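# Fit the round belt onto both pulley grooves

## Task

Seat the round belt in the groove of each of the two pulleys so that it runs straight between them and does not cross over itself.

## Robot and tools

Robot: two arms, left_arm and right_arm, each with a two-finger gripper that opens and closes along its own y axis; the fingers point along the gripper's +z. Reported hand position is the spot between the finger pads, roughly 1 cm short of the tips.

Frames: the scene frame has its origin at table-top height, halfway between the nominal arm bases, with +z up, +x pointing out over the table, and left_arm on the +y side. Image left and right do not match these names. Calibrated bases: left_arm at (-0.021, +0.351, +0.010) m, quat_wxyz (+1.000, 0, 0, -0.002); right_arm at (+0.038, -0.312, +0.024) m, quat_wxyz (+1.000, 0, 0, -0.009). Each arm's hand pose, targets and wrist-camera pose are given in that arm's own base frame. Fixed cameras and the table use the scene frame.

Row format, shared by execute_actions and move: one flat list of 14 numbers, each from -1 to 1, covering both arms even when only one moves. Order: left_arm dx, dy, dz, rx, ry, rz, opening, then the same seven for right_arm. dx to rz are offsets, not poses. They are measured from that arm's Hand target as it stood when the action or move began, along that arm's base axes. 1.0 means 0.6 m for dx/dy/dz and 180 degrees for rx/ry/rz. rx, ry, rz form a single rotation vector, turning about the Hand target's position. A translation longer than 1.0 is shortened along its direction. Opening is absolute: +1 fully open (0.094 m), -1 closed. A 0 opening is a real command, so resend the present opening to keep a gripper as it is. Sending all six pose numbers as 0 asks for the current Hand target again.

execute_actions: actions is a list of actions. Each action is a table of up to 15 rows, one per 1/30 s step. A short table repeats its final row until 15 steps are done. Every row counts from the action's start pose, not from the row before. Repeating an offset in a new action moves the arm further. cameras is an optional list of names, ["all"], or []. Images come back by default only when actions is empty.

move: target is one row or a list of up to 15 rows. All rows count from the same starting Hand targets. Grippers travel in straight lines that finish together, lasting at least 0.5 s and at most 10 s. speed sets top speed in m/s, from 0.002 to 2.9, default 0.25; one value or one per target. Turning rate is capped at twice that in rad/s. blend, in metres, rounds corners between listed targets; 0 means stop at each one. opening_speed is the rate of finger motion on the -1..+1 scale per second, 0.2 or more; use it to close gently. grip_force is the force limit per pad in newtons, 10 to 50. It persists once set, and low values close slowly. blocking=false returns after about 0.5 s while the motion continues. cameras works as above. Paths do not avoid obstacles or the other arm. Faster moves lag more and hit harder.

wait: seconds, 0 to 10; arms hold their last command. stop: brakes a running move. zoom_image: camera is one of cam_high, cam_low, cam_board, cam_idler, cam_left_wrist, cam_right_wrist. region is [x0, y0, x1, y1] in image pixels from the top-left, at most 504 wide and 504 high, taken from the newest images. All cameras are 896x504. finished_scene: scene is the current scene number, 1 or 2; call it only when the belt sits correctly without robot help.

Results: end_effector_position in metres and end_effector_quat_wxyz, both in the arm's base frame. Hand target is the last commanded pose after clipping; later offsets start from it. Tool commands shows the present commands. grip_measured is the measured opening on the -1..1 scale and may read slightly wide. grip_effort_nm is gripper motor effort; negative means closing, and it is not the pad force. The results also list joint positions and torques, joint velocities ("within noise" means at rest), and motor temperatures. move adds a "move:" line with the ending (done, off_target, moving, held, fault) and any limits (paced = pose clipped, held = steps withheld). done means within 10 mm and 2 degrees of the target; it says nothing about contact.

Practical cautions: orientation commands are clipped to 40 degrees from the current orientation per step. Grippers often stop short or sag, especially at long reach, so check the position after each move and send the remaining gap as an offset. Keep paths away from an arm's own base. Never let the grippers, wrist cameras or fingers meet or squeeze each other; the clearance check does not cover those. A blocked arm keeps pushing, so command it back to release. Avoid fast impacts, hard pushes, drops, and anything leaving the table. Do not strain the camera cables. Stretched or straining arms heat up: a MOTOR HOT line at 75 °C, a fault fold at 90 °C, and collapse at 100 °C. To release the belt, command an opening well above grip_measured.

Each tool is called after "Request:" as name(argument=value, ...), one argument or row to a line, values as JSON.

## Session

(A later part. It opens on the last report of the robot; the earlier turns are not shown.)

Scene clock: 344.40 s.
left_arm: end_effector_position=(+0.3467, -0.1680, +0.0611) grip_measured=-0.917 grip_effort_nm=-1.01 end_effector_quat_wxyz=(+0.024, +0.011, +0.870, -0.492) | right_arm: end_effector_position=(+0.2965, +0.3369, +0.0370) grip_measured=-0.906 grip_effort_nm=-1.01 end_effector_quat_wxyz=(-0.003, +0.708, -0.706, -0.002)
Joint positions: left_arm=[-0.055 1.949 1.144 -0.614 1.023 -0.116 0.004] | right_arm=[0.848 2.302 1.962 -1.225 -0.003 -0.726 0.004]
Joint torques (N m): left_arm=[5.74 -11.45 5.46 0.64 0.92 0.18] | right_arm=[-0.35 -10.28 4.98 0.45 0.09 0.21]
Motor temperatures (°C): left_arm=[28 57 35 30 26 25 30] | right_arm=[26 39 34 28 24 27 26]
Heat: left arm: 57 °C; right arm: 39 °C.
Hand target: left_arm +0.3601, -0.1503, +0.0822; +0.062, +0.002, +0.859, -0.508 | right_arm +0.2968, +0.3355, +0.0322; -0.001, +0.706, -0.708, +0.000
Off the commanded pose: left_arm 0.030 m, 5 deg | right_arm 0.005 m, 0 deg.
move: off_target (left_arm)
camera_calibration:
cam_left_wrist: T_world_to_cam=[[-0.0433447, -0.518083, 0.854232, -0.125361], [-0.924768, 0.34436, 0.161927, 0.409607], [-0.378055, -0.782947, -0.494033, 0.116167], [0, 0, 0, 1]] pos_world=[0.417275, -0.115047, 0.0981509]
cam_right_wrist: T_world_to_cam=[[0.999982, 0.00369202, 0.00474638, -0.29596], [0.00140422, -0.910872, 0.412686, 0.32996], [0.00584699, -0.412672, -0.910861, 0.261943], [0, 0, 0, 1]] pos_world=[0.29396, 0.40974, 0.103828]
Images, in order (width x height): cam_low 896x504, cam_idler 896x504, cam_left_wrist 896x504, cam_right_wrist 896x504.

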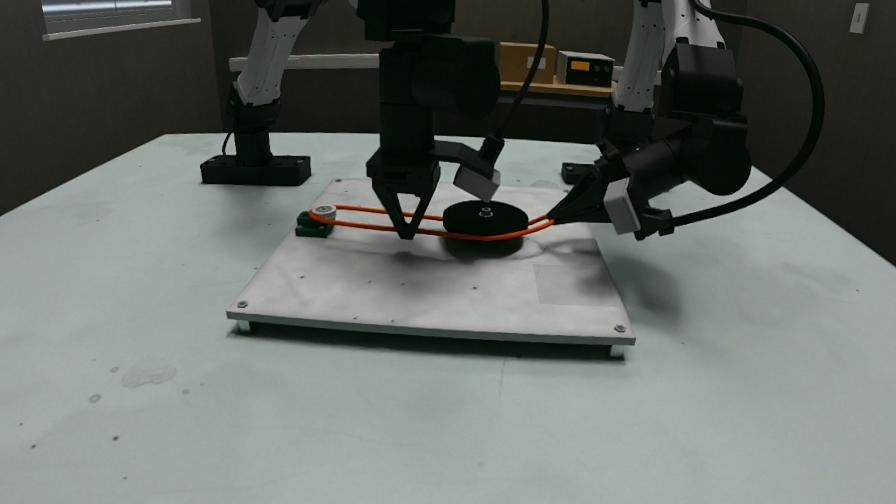

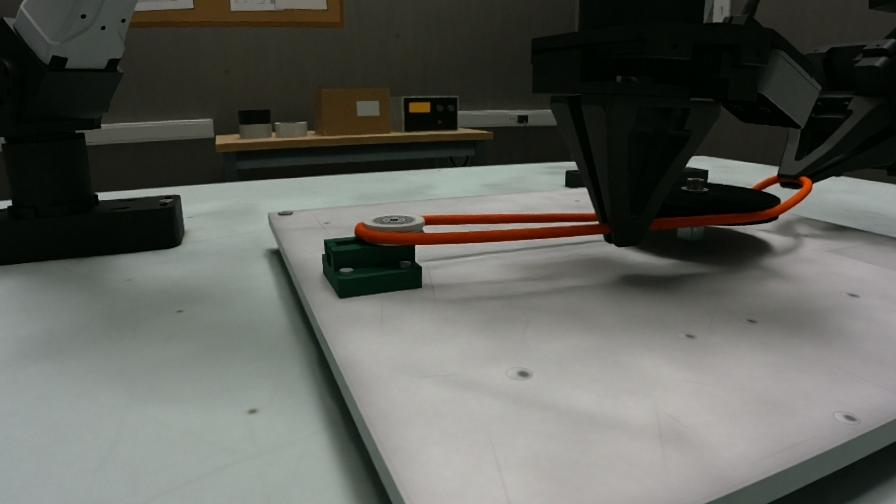

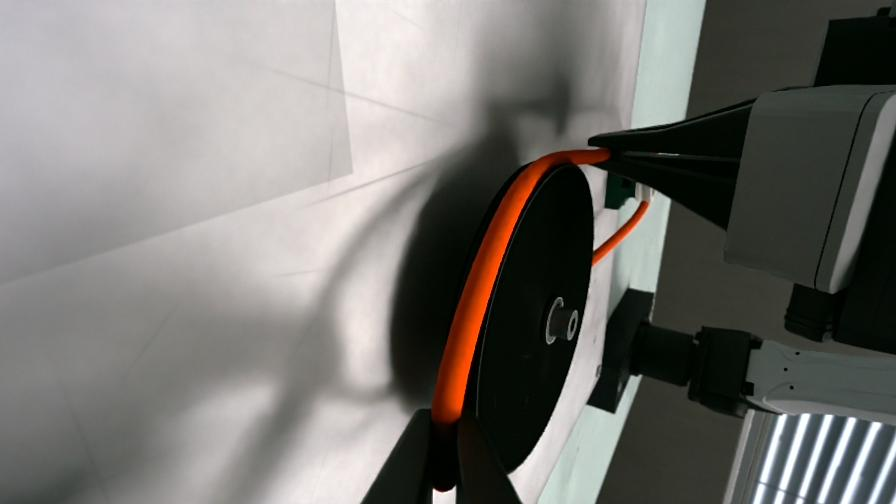

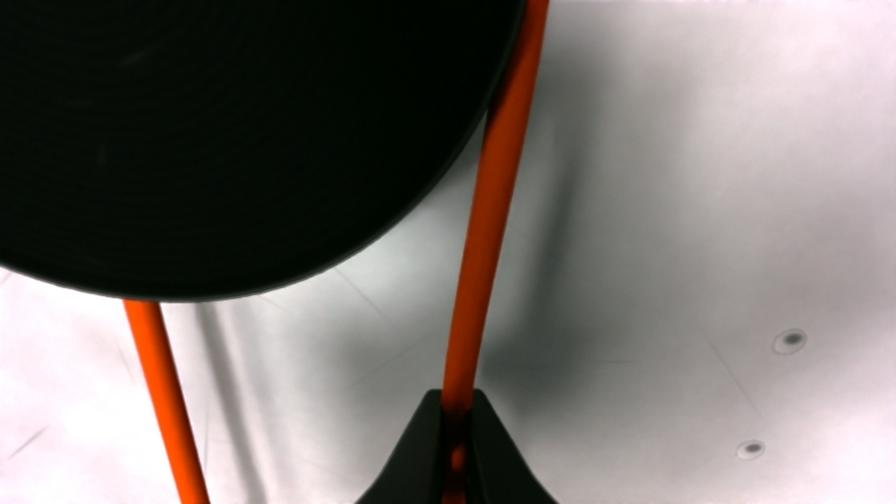

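Request:
move(
  target=[
    [0,0,0,0,0,0,-0.96,0.012,0,0.022,0,0,0,-0.95],
    [-0.035,0.03,-0.005,0,-0.04,0,-0.96,0.012,0,0.022,0,0,0,-0.95],
    [-0.065,0.045,-0.01,0,-0.04,0,-0.96,0.012,0,0.022,0,0,0,-0.95],
  ],
  speed=0.1,
  blend=[0.001,0.01,0],
  cameras=["cam_low","cam_idler","cam_left_wrist"],
)

Request:
zoom_image(
  camera="cam_idler",
  region=[580, 140, 880, 290],
)

Request:
zoom_image(
  camera="cam_low",
  region=[350, 170, 570, 270],
)

Scene clock: 346.97 s.
left_arm: end_effector_position=(+0.3233, -0.1626, +0.0578) grip_measured=-0.917 grip_effort_nm=-1.01 end_effector_quat_wxyz=(+0.103, +0.080, +0.851, -0.509) | right_arm: end_effector_position=(+0.3011, +0.3439, +0.0442) grip_measured=-0.906 grip_effort_nm=-1.01 end_effector_quat_wxyz=(-0.015, +0.706, -0.708, -0.014)
Joint positions: left_arm=[-0.029 1.847 0.93 -0.4 1.075 0.006 0.004] | right_arm=[0.842 2.308 2.001 -1.232 -0.026 -0.725 0.004]
Joint torques (N m): left_arm=[10.51 -13.08 3.56 -0.29 0.63 0.39] | right_arm=[-0.8 -9.87 8.21 -0.11 0.28 0.02]
Motor temperatures (°C): left_arm=[29 57 35 30 26 25 30] | right_arm=[26 40 34 28 24 27 26]
Heat: left arm: 57 °C; right arm: 40 °C.
Hand target: left_arm +0.3210, -0.1234, +0.0762; +0.116, +0.034, +0.853, -0.507 | right_arm +0.3040, +0.3355, +0.0456; -0.001, +0.706, -0.708, +0.000
Off the commanded pose: left_arm 0.043 m, 5 deg | right_arm 0.009 m, 2 deg.
move: off_target (left_arm)
camera_calibration:
cam_left_wrist: T_world_to_cam=[[-0.24087, -0.47131, 0.848439, -0.0488408], [-0.92052, 0.388001, -0.0457977, 0.404311], [-0.30761, -0.792037, -0.527308, 0.087521], [0, 0, 0, 1]] pos_world=[0.387334, -0.110572, 0.106105]
Images, in order (width x height): cam_low 896x504, cam_idler 896x504, cam_left_wrist 896x504.

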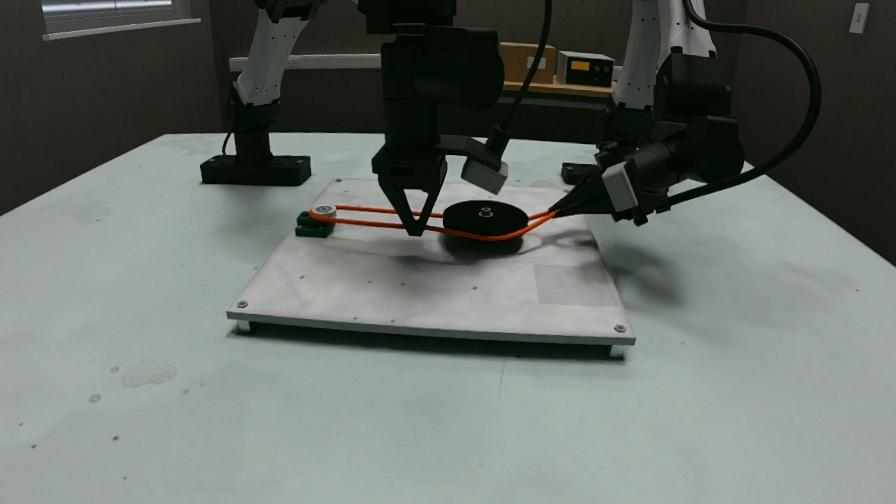

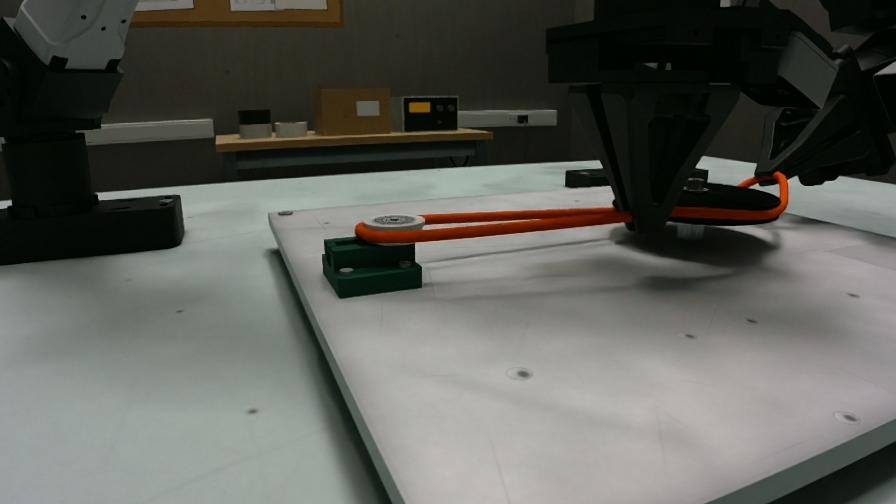

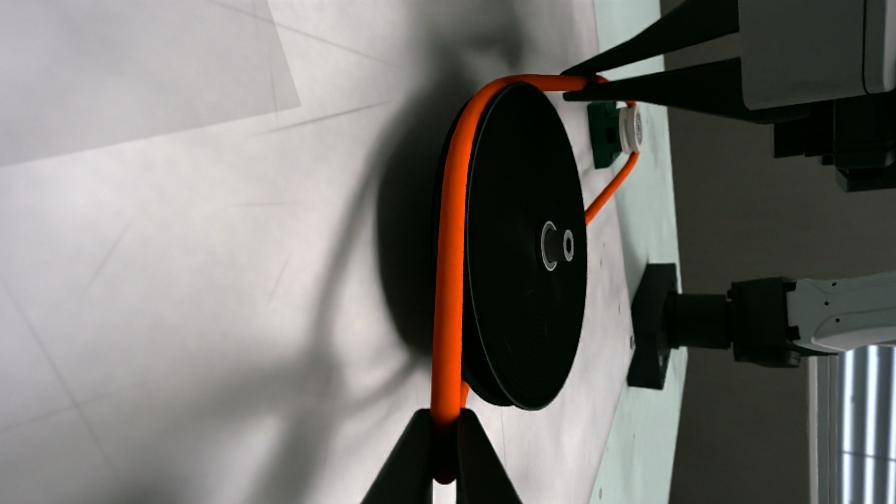

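Scaled by 1.680 from the camera's 896x504 image, which has a finer 1280x720 frame.

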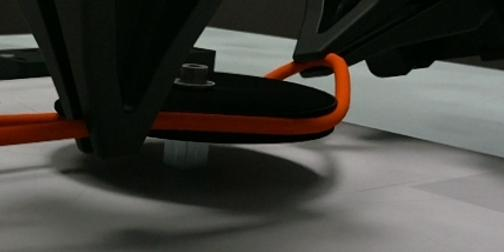

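Scaled by 2.291 from the camera's 896x504 image, which has a finer 1280x720 frame.

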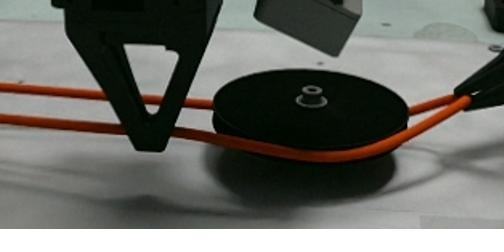

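Request:
execute_actions(
  actions=[
    [[0,0,0,0,0,0,-0.6,0,0,0,0,0,0,-0.95]],
  ],
  cameras=["cam_low","cam_idler","cam_left_wrist"],
)

Request:
zoom_image(
  camera="cam_idler",
  region=[580, 140, 880, 290],
)

Request:
zoom_image(
  camera="cam_low",
  region=[350, 170, 570, 270],
)

Scene clock: 348.90 s.
left_arm: end_effector_position=(+0.3181, -0.1219, +0.0644) grip_measured=-0.602 grip_effort_nm=0.14 end_effector_quat_wxyz=(+0.097, +0.015, +0.857, -0.505) | right_arm: end_effector_position=(+0.3006, +0.3361, +0.0440) grip_measured=-0.906 grip_effort_nm=-1.01 end_effector_quat_wxyz=(-0.003, +0.705, -0.710, -0.004)
Joint positions: left_arm=[0.1 1.803 0.923 -0.555 1.076 0.054 0.019] | right_arm=[0.838 2.308 2.001 -1.257 -0.008 -0.726 0.004]
Joint torques (N m): left_arm=[-0.17 -9.05 5.76 0.48 0.66 0.36] | right_arm=[-0.57 -9.68 8.16 0.11 0.1 0]
Motor temperatures (°C): left_arm=[29 58 35 30 26 25 30] | right_arm=[26 40 34 28 24 27 26]
Heat: left arm: 58 °C; right arm: 40 °C.
Hand target: left_arm +0.3211, -0.1234, +0.0761; +0.116, +0.034, +0.854, -0.507 | right_arm +0.3039, +0.3357, +0.0456; -0.001, +0.706, -0.708, +0.000
Off the commanded pose: left_arm 0.012 m, 3 deg | right_arm 0.004 m, 1 deg.
camera_calibration:
cam_left_wrist: T_world_to_cam=[[-0.124196, -0.492054, 0.86166, -0.0771299], [-0.957385, 0.287619, 0.0262524, 0.378838], [-0.260747, -0.82168, -0.506806, 0.101793], [0, 0, 0, 1]] pos_world=[0.379657, -0.0632719, 0.108104]
Images, in order (width x height): cam_low 896x504, cam_idler 896x504, cam_left_wrist 896x504.

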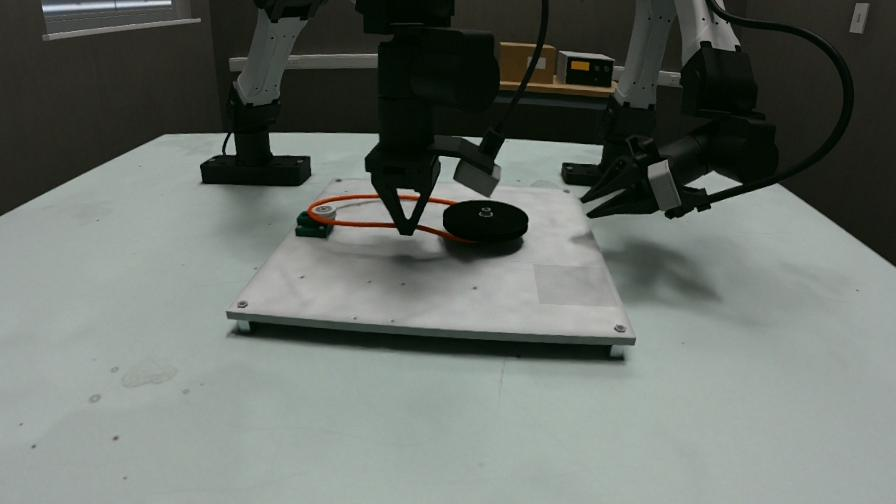

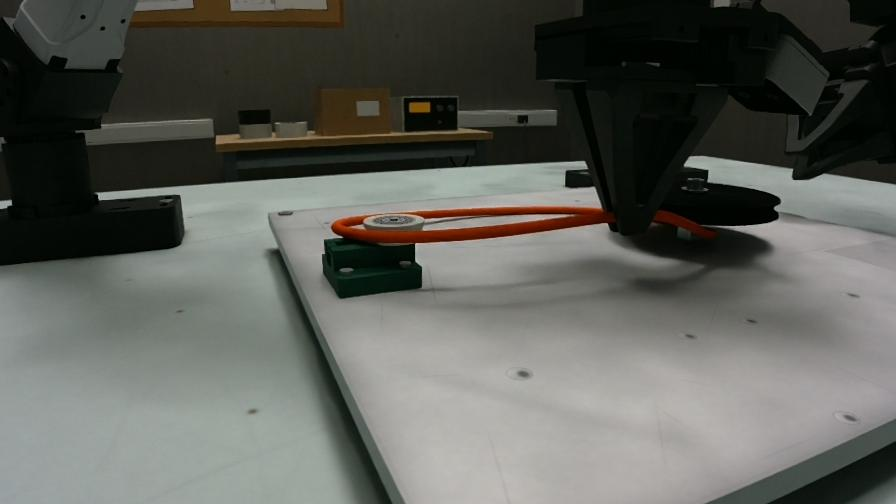

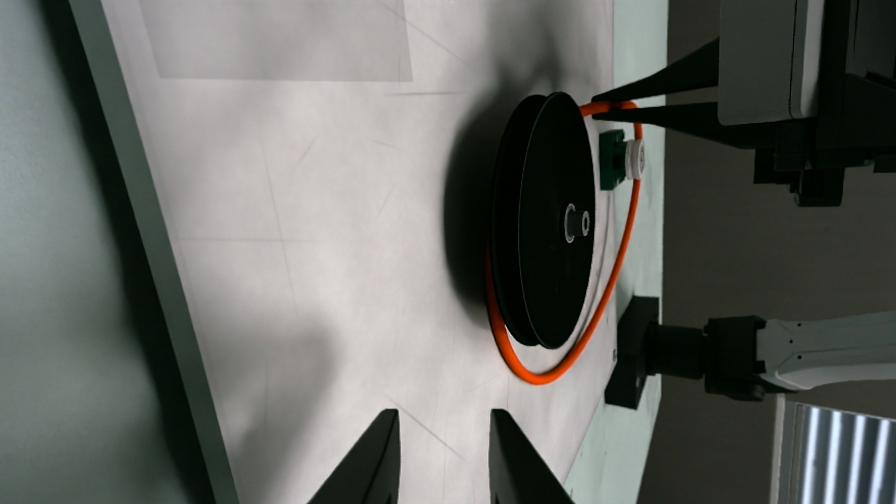

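Scaled by 1.680 from the camera's 896x504 image, which has a finer 1280x720 frame.

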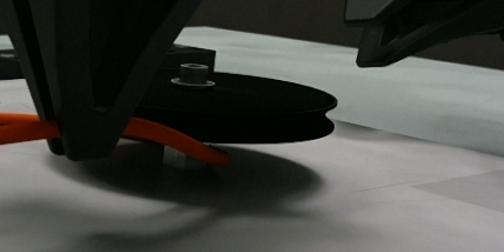

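Scaled by 2.291 from the camera's 896x504 image, which has a finer 1280x720 frame.

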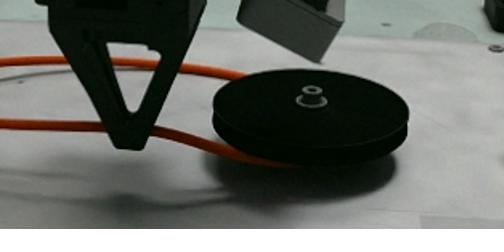

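Request:
move(
  target=[
    [0,0.04,0.05,0,0,0,-0.6,0,0,0,0,0,0,-0.5],
    [0,0.04,0.06,0,0,0,-0.6,-0.02,-0.02,0.15,0,0,0,-0.5],
    [0.1,0.04,0.14,0.2,-0.08,-0.18,-0.4,-0.13,-0.4,0.2,0,0,0,-0.5],
    [0.148,-0.269,0.079,0.341,-0.128,-0.310,-0.4,-0.13,-0.4,0.2,0,0,0,-0.5],
  ],
  blend=[0.02,0.0,0.03,0],
  speed=0.35,
)

Request:
move(
  target=[
    [0,0,-0.1375,0,0,0,-0.4,0,0,0,0,0,0,-0.5],
    [0,0,-0.1375,0,0,0,-0.96,0,0,0,0,0,0,-0.5],
  ],
  cameras=["cam_low","cam_idler","cam_left_wrist"],
)

Request:
zoom_image(
  camera="cam_idler",
  region=[580, 140, 880, 290],
)

Scene clock: 359.57 s.
left_arm: end_effector_position=(+0.4031, -0.2869, +0.1161) grip_measured=-0.402 grip_effort_nm=0.14 end_effector_quat_wxyz=(+0.060, +0.557, +0.828, -0.009) | right_arm: end_effector_position=(+0.2306, +0.1003, +0.1654) grip_measured=-0.502 grip_effort_nm=0.11 end_effector_quat_wxyz=(-0.006, +0.705, -0.709, -0.001)
Joint positions: left_arm=[-0.613 2.479 2.588 -1.56 0.016 0.57 0.028] | right_arm=[0.406 1.493 1.399 -1.467 -0.006 -1.159 0.023]
Joint torques (N m): left_arm=[0.75 -11.14 8.58 0.41 -0.06 -0.02] | right_arm=[-0.76 -6.06 4.92 0.26 0.03 0.01]
Motor temperatures (°C): left_arm=[28 55 36 30 26 25 29] | right_arm=[26 41 35 28 24 27 26]
Heat: left arm: 55 °C; right arm: 41 °C.
Hand target: left_arm +0.4099, -0.2847, +0.1235; +0.000, +0.551, +0.834, +0.000 | right_arm +0.2260, +0.0956, +0.1656; -0.001, +0.706, -0.708, +0.000
Off the commanded pose: left_arm 0.010 m, 7 deg | right_arm 0.007 m, 1 deg.
joint sent to its limit (left arm) — joint 4 (wrist pitch), lower limit. The joint targets are off in orientation, not in position.
move: off_target (left_arm); blend cut to 0 m at target 1, 0 m at target 3

Scene clock: 360.87 s.
left_arm: end_effector_position=(+0.4027, -0.2861, +0.0360) grip_measured=-0.920 grip_effort_nm=-1.01 end_effector_quat_wxyz=(-0.012, +0.557, +0.830, -0.007) | right_arm: end_effector_position=(+0.2306, +0.1003, +0.1654) grip_measured=-0.502 grip_effort_nm=0.10 end_effector_quat_wxyz=(-0.006, +0.705, -0.709, -0.001)
Joint positions: left_arm=[-0.613 2.637 2.566 -1.523 0.014 0.569 0.004] | right_arm=[0.406 1.493 1.399 -1.467 -0.006 -1.159 0.023]
Joint torques (N m): left_arm=[0.7 -12.14 7.56 0.22 -0.05 0] | right_arm=[-0.5 -5.98 4.92 0.17 0.06 -0.02]
Motor temperatures (°C): left_arm=[28 56 36 30 26 25 29] | right_arm=[26 41 35 28 24 27 26]
Heat: left arm: 56 °C; right arm: 41 °C.
Hand target: left_arm +0.4100, -0.2847, +0.0411; +0.000, +0.551, +0.834, +0.000 | right_arm +0.2260, +0.0956, +0.1656; -0.001, +0.706, -0.708, +0.000
Off the commanded pose: left_arm 0.009 m, 2 deg | right_arm 0.007 m, 1 deg.
move: done
camera_calibration:
cam_left_wrist: T_world_to_cam=[[-0.925476, -0.378236, 0.0207594, 0.262679], [-0.33555, 0.843997, 0.41842, 0.402538], [-0.175782, 0.380272, -0.908016, 0.298602], [0, 0, 0, 1]] pos_world=[0.430664, -0.353936, 0.0972528]
Images, in order (width x height): cam_low 896x504, cam_idler 896x504, cam_left_wrist 896x504.

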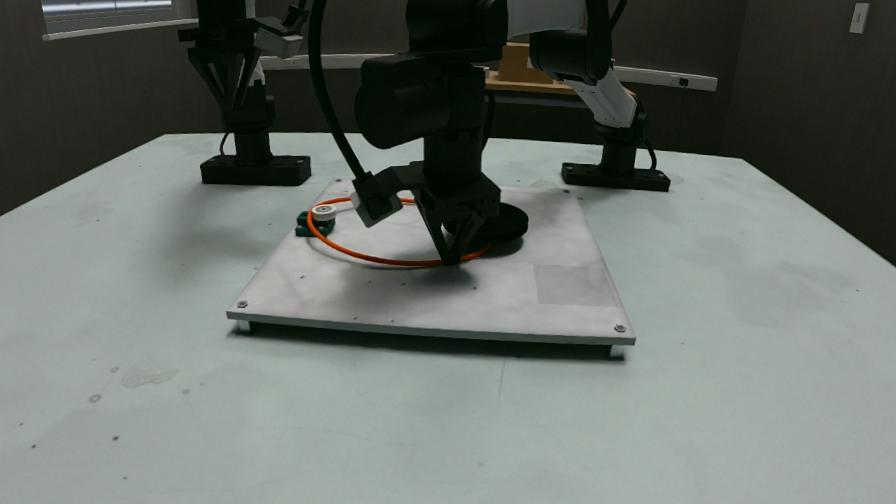

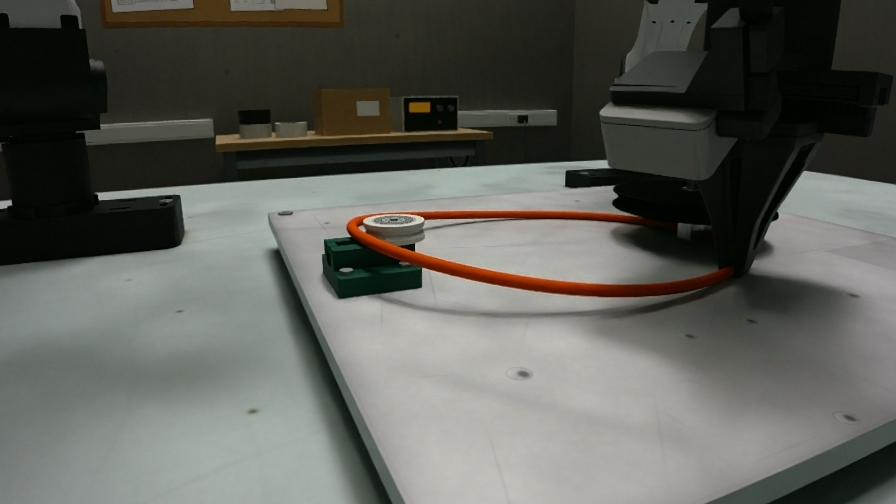

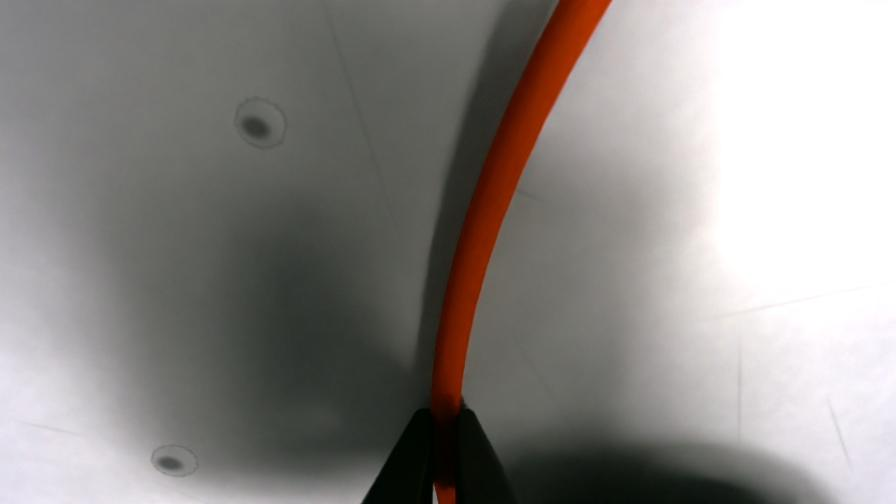

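Scaled by 1.680 from the camera's 896x504 image, which has a finer 1280x720 frame.

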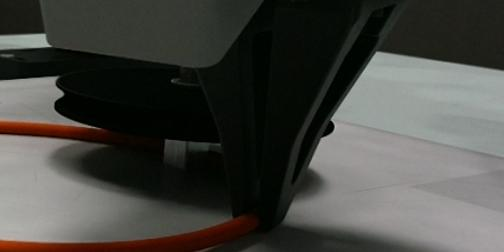

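Request:
move(
  target=[
    [0,0,0.01,0,0,0,-0.96,0,0,0,0,0,0,-0.5],
    [0.023,0.092,0.02,0,0,0.12,-0.96,0,0,0,0,0,0,-0.5],
    [-0.017,0.175,0.035,0,0,0.25,-0.96,0,0,0,0,0,0,-0.5],
    [-0.083,0.212,0.045,0,0,0.37,-0.96,0,0,0,0,0,0,-0.5],
  ],
  speed=0.15,
  blend=[0.005,0.02,0.02,0],
)

Request:
move(
  target=[
    [0.0,0.005,0.012,-0.15,0,0,-0.96,0.118,0.4,-0.1,0,0,0,-0.5],
    [0.0,0.012,0.026,-0.34,-0.04,0,-0.96,0.118,0.4,-0.1,0,0,0,-0.5],
  ],
  speed=0.25,
  blend=[0.01,0],
)

Request:
move(
  target=[
    [0,0,0,0,0,0,-0.96,0,0,-0.123,0,0,0,-0.5],
    [0,0,0,0,0,0,-0.96,0,0,-0.123,0,0,0,-0.95],
  ],
  speed=0.15,
)

Request:
move(
  target=[
    [0,0,0,0,0,0,-0.96,0.012,0,0.022,0,0,0,-0.95],
    [-0.035,0.03,-0.005,0,-0.04,0,-0.96,0.012,0,0.022,0,0,0,-0.95],
    [-0.065,0.045,-0.01,0,-0.04,0,-0.96,0.012,0,0.022,0,0,0,-0.95],
  ],
  speed=0.1,
  blend=[0.001,0.01,0],
  cameras=["cam_low","cam_idler","cam_left_wrist"],
)

Request:
zoom_image(
  camera="cam_idler",
  region=[580, 140, 880, 290],
)

Scene clock: 367.13 s.
left_arm: end_effector_position=(+0.3568, -0.1771, +0.0517) grip_measured=-0.920 grip_effort_nm=-1.01 end_effector_quat_wxyz=(-0.018, +0.024, +0.999, -0.016) | right_arm: end_effector_position=(+0.2306, +0.1003, +0.1654) grip_measured=-0.502 grip_effort_nm=0.11 end_effector_quat_wxyz=(-0.006, +0.705, -0.709, -0.001)
Joint positions: left_arm=[-0.442 2.105 1.7 -1.186 0.044 -0.394 0.004] | right_arm=[0.406 1.493 1.399 -1.467 -0.006 -1.159 0.023]
Joint torques (N m): left_arm=[2.82 -13.61 4.78 0.05 -0.41 -0.07] | right_arm=[-0.69 -5.87 4.82 0.21 0.05 0.02]
Motor temperatures (°C): left_arm=[28 59 36 30 26 25 30] | right_arm=[26 40 34 28 24 27 26]
Heat: left arm: 59 °C; right arm: 40 °C.
Hand target: left_arm +0.3602, -0.1576, +0.0681; +0.000, +0.003, +1.000, +0.000 | right_arm +0.2260, +0.0956, +0.1656; -0.001, +0.706, -0.708, +0.000
Off the commanded pose: left_arm 0.026 m, 4 deg | right_arm 0.007 m, 1 deg.
move: off_target (left_arm); blend cut to 0.003 m at target 1

Scene clock: 370.07 s.
left_arm: end_effector_position=(+0.3470, -0.1664, +0.0624) grip_measured=-0.920 grip_effort_nm=-1.01 end_effector_quat_wxyz=(+0.023, +0.009, +0.871, -0.492) | right_arm: end_effector_position=(+0.2941, +0.3350, +0.1066) grip_measured=-0.502 grip_effort_nm=0.11 end_effector_quat_wxyz=(-0.003, +0.709, -0.705, -0.003)
Joint positions: left_arm=[-0.051 1.949 1.151 -0.629 1.023 -0.112 0.004] | right_arm=[0.848 2.3 2.235 -1.5 -0.005 -0.729 0.023]
Joint torques (N m): left_arm=[5.38 -11.43 5.45 0.65 0.94 0.2] | right_arm=[-0.24 -9.22 8.08 0.13 0.07 0.15]
Motor temperatures (°C): left_arm=[28 59 35 30 26 25 30] | right_arm=[26 40 35 27 24 27 26]
Heat: left arm: 59 °C; right arm: 40 °C.
Hand target: left_arm +0.3601, -0.1503, +0.0835; +0.061, +0.002, +0.859, -0.509 | right_arm +0.2967, +0.3356, +0.1056; -0.001, +0.706, -0.708, +0.000
Off the commanded pose: left_arm 0.030 m, 5 deg | right_arm 0.003 m, 1 deg.
move: off_target (left_arm)

Scene clock: 371.83 s.
left_arm: end_effector_position=(+0.3473, -0.1665, +0.0625) grip_measured=-0.920 grip_effort_nm=-1.01 end_effector_quat_wxyz=(+0.024, +0.009, +0.870, -0.492) | right_arm: end_effector_position=(+0.2964, +0.3375, +0.0378) grip_measured=-0.906 grip_effort_nm=-1.01 end_effector_quat_wxyz=(-0.005, +0.708, -0.706, -0.003)
Joint positions: left_arm=[-0.051 1.949 1.151 -0.627 1.023 -0.112 0.004] | right_arm=[0.848 2.3 1.961 -1.223 -0.005 -0.726 0.004]
Joint torques (N m): left_arm=[5.37 -11.43 5.48 0.65 0.94 0.19] | right_arm=[-0.27 -10.06 5.11 0.47 0.07 0.15]
Motor temperatures (°C): left_arm=[28 59 35 30 26 25 30] | right_arm=[26 40 35 28 24 27 26]
Heat: left arm: 59 °C; right arm: 40 °C.
Hand target: left_arm +0.3602, -0.1503, +0.0836; +0.061, +0.002, +0.859, -0.508 | right_arm +0.2968, +0.3356, +0.0318; -0.001, +0.706, -0.708, +0.000
Off the commanded pose: left_arm 0.029 m, 5 deg | right_arm 0.006 m, 1 deg.
move: off_target (left_arm)

Scene clock: 373.43 s.
left_arm: end_effector_position=(+0.3221, -0.1604, +0.0590) grip_measured=-0.920 grip_effort_nm=-1.01 end_effector_quat_wxyz=(+0.099, +0.076, +0.851, -0.510) | right_arm: end_effector_position=(+0.3017, +0.3460, +0.0444) grip_measured=-0.906 grip_effort_nm=-1.01 end_effector_quat_wxyz=(-0.019, +0.706, -0.708, -0.016)
Joint positions: left_arm=[-0.022 1.845 0.936 -0.428 1.077 0.017 0.004] | right_arm=[0.842 2.308 2.001 -1.224 -0.03 -0.726 0.004]
Joint torques (N m): left_arm=[10.09 -12.94 3.74 -0.23 0.62 0.39] | right_arm=[-0.99 -9.78 7.99 -0.11 0.3 0.06]
Motor temperatures (°C): left_arm=[29 59 35 30 26 25 30] | right_arm=[26 40 35 27 24 27 26]
Heat: left arm: 59 °C; right arm: 40 °C.
Hand target: left_arm +0.3212, -0.1233, +0.0776; +0.115, +0.034, +0.853, -0.507 | right_arm +0.3041, +0.3357, +0.0451; -0.001, +0.706, -0.708, +0.000
Off the commanded pose: left_arm 0.042 m, 5 deg | right_arm 0.011 m, 3 deg.
move: off_target (left_arm, right_arm)
camera_calibration:
cam_left_wrist: T_world_to_cam=[[-0.230967, -0.471702, 0.850971, -0.0526243], [-0.921563, 0.38657, -0.0358473, 0.402023], [-0.312051, -0.792503, -0.523988, 0.0906757], [0, 0, 0, 1]] pos_world=[0.38663, -0.108372, 0.106706]
Images, in order (width x height): cam_low 896x504, cam_idler 896x504, cam_left_wrist 896x504.

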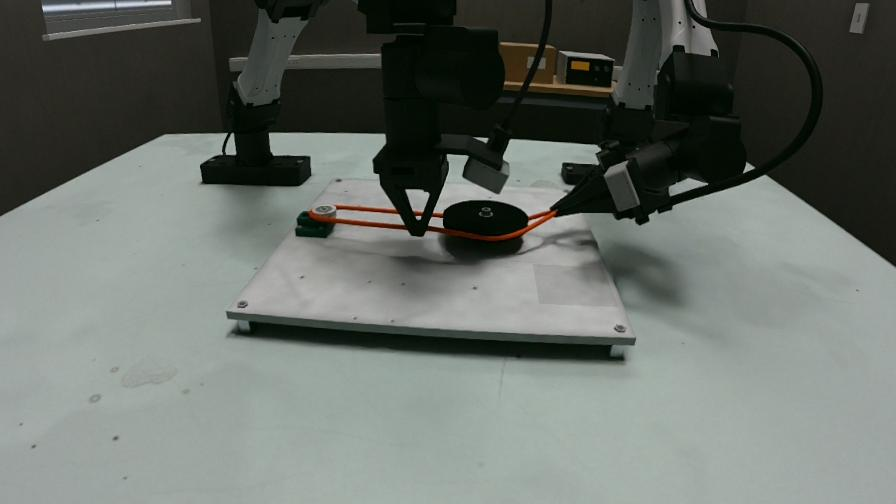

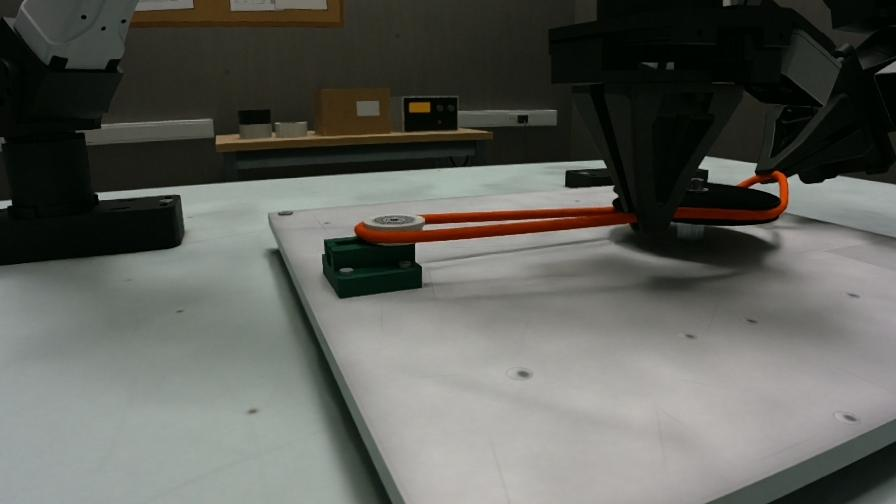

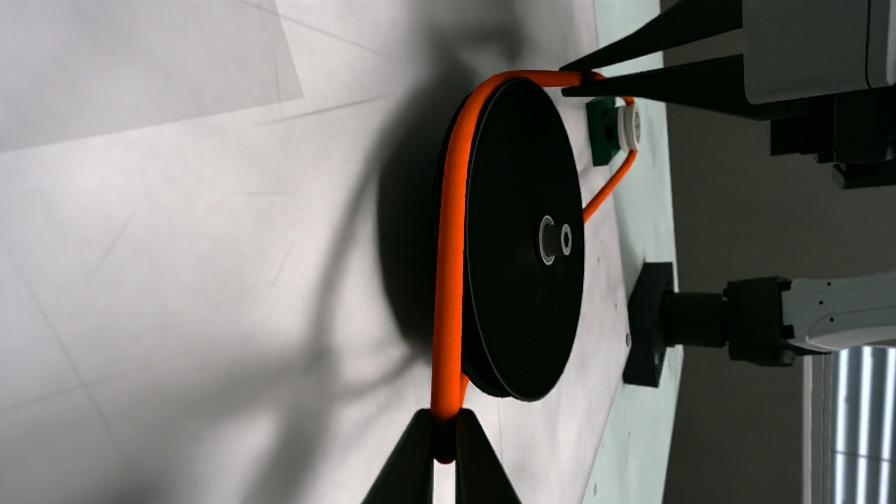

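Scaled by 1.680 from the camera's 896x504 image, which has a finer 1280x720 frame.

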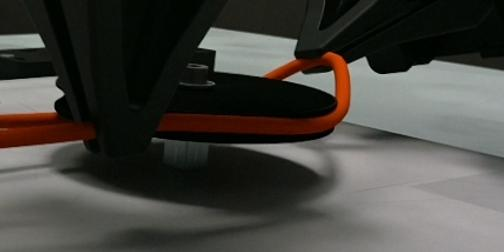

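Request:
move(
  target=[
    [0,-0.04,-0.012,0,0,0,-0.96,0,0,0,0,0,0,-0.95],
    [0.0,-0.075,-0.03,0,0,0,-0.96,0,0,0,0,0,0,-0.95],
  ],
  speed=0.08,
  cameras=["cam_low","cam_idler","cam_left_wrist"],
)

Request:
zoom_image(
  camera="cam_idler",
  region=[580, 140, 880, 290],
)

Request:
zoom_image(
  camera="cam_low",
  region=[350, 170, 570, 270],
)

Scene clock: 376.10 s.
left_arm: end_effector_position=(+0.3212, -0.1722, +0.0523) grip_measured=-0.920 grip_effort_nm=-1.01 end_effector_quat_wxyz=(+0.102, +0.035, +0.852, -0.513) | right_arm: end_effector_position=(+0.3019, +0.3445, +0.0443) grip_measured=-0.906 grip_effort_nm=-1.01 end_effector_quat_wxyz=(-0.017, +0.706, -0.708, -0.013)
Joint positions: left_arm=[-0.064 1.812 0.829 -0.184 1.056 -0.219 0.004] | right_arm=[0.842 2.308 2.001 -1.228 -0.024 -0.726 0.004]
Joint torques (N m): left_arm=[0.88 -10.11 3.92 0.86 0.35 0.1] | right_arm=[-1.07 -9.76 8.05 -0.06 0.27 0.06]
Motor temperatures (°C): left_arm=[29 59 35 30 26 25 30] | right_arm=[26 41 35 27 24 27 26]
Heat: left arm: 59 °C; right arm: 41 °C.
Hand target: left_arm +0.3211, -0.1683, +0.0596; +0.115, +0.034, +0.853, -0.507 | right_arm +0.3041, +0.3356, +0.0451; -0.001, +0.706, -0.708, +0.000
Off the commanded pose: left_arm 0.008 m, 2 deg | right_arm 0.009 m, 2 deg.
move: done
camera_calibration:
cam_left_wrist: T_world_to_cam=[[-0.164442, -0.474042, 0.865011, -0.075222], [-0.948147, 0.317775, -0.00609952, 0.400514], [-0.271987, -0.82116, -0.501716, 0.0586358], [0, 0, 0, 1]] pos_world=[0.383324, -0.114782, 0.0969293]
Images, in order (width x height): cam_low 896x504, cam_idler 896x504, cam_left_wrist 896x504.

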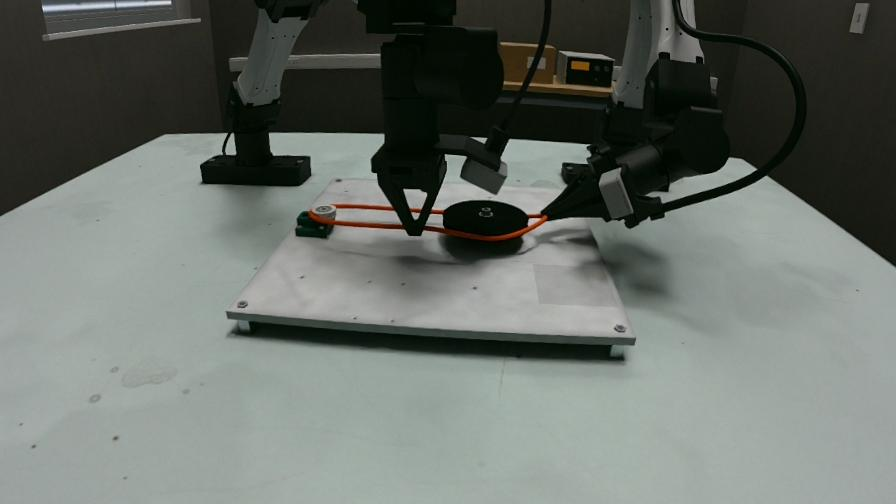

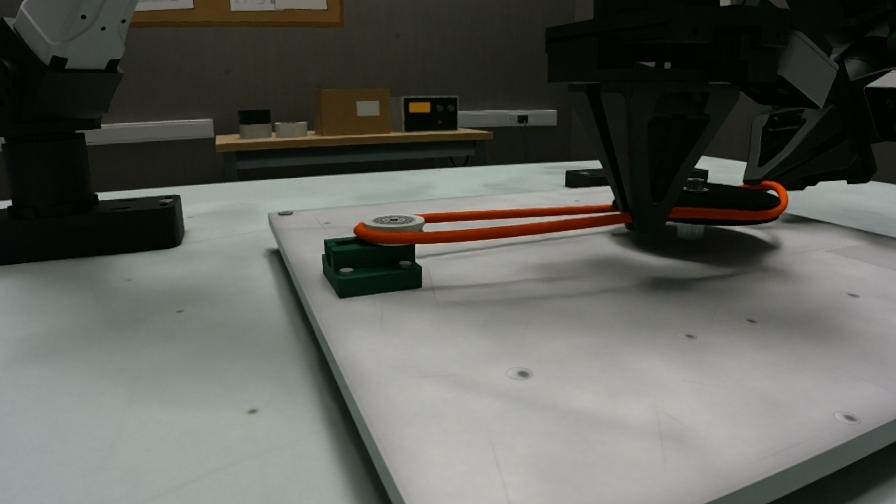

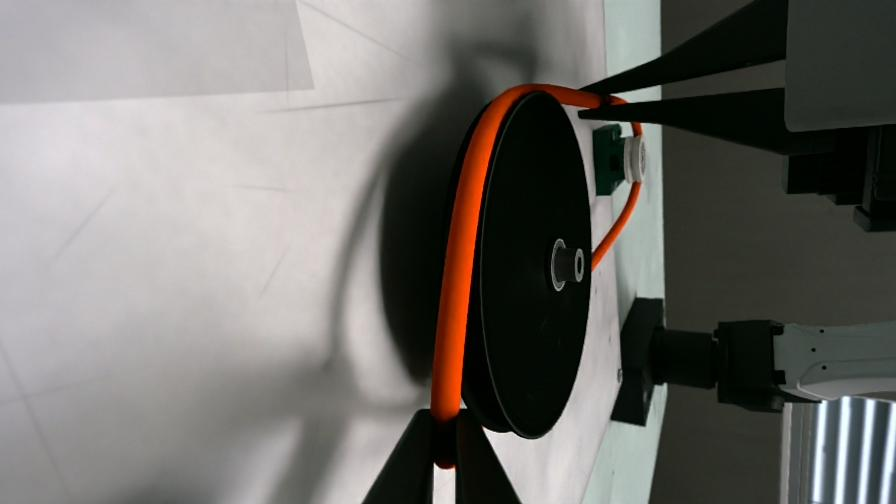

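Scaled by 1.680 from the camera's 896x504 image, which has a finer 1280x720 frame.

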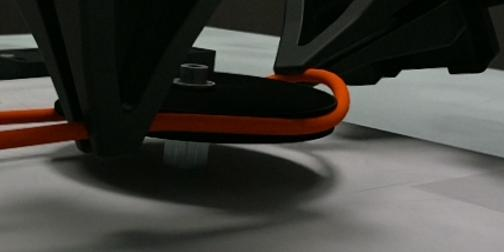

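Scaled by 2.291 from the camera's 896x504 image, which has a finer 1280x720 frame.

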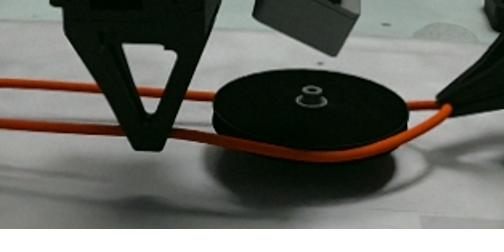

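Request:
move(
  target=[0.0,-0.022,-0.008,0,0,0,-0.96,0,0,0,0,0,0,-0.95],
  speed=0.05,
  cameras=["cam_low","cam_idler","cam_left_wrist"],
)

Request:
zoom_image(
  camera="cam_idler",
  region=[580, 140, 880, 290],
)

Request:
zoom_image(
  camera="cam_low",
  region=[350, 170, 570, 270],
)

Scene clock: 379.60 s.
left_arm: end_effector_position=(+0.3201, -0.1822, +0.0488) grip_measured=-0.920 grip_effort_nm=-1.01 end_effector_quat_wxyz=(+0.100, +0.029, +0.853, -0.512) | right_arm: end_effector_position=(+0.3013, +0.3406, +0.0442) grip_measured=-0.906 grip_effort_nm=-1.01 end_effector_quat_wxyz=(-0.011, +0.706, -0.708, -0.007)
Joint positions: left_arm=[-0.099 1.812 0.803 -0.101 1.037 -0.297 0.004] | right_arm=[0.842 2.308 2.001 -1.242 -0.012 -0.726 0.004]
Joint torques (N m): left_arm=[-0.01 -9.35 4.03 1.09 0.33 0.11] | right_arm=[-0.75 -9.69 8.13 0 0.14 0.07]
Motor temperatures (°C): left_arm=[29 59 35 30 26 25 30] | right_arm=[26 42 35 27 24 27 27]
Heat: left arm: 59 °C; right arm: 42 °C.
Hand target: left_arm +0.3211, -0.1815, +0.0549; +0.115, +0.034, +0.853, -0.507 | right_arm +0.3041, +0.3356, +0.0451; -0.001, +0.706, -0.708, +0.000
Off the commanded pose: left_arm 0.006 m, 2 deg | right_arm 0.006 m, 1 deg.
move: done
camera_calibration:
cam_left_wrist: T_world_to_cam=[[-0.151441, -0.476919, 0.865803, -0.0817881], [-0.95081, 0.309743, 0.00430893, 0.401651], [-0.270232, -0.822562, -0.500367, 0.0474543], [0, 0, 0, 1]] pos_world=[0.382332, -0.124381, 0.0928262]
Images, in order (width x height): cam_low 896x504, cam_idler 896x504, cam_left_wrist 896x504.

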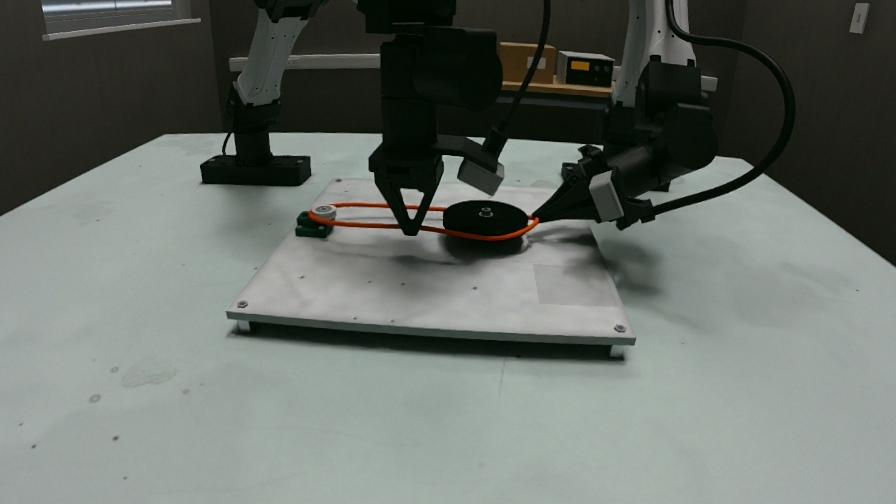

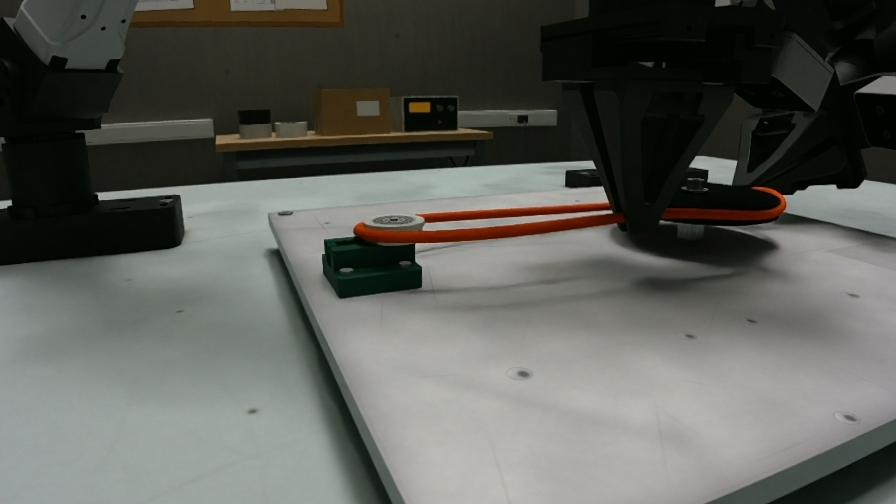

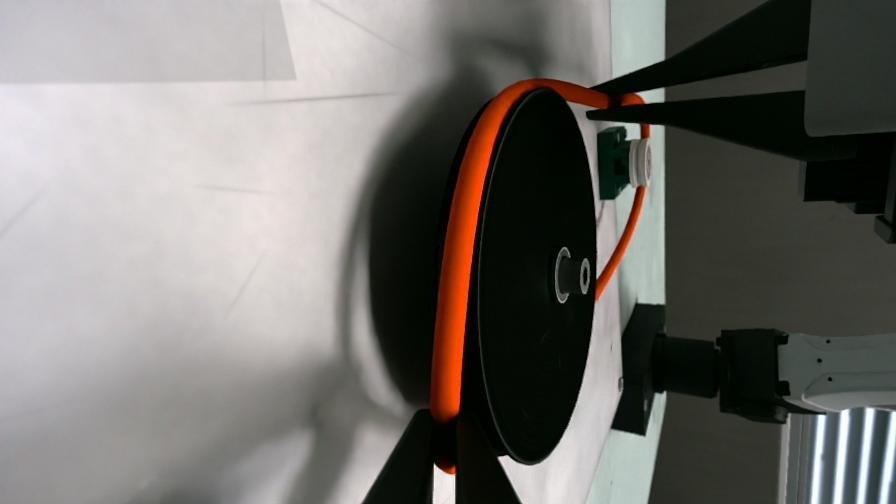

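Scaled by 1.680 from the camera's 896x504 image, which has a finer 1280x720 frame.

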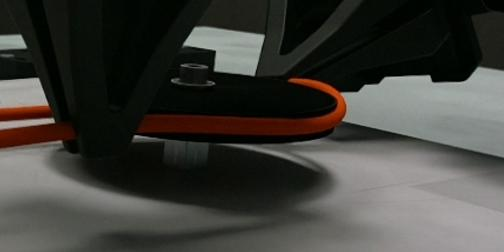

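Scaled by 2.291 from the camera's 896x504 image, which has a finer 1280x720 frame.

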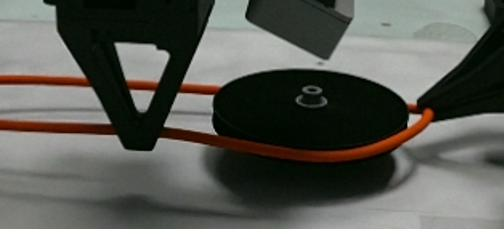

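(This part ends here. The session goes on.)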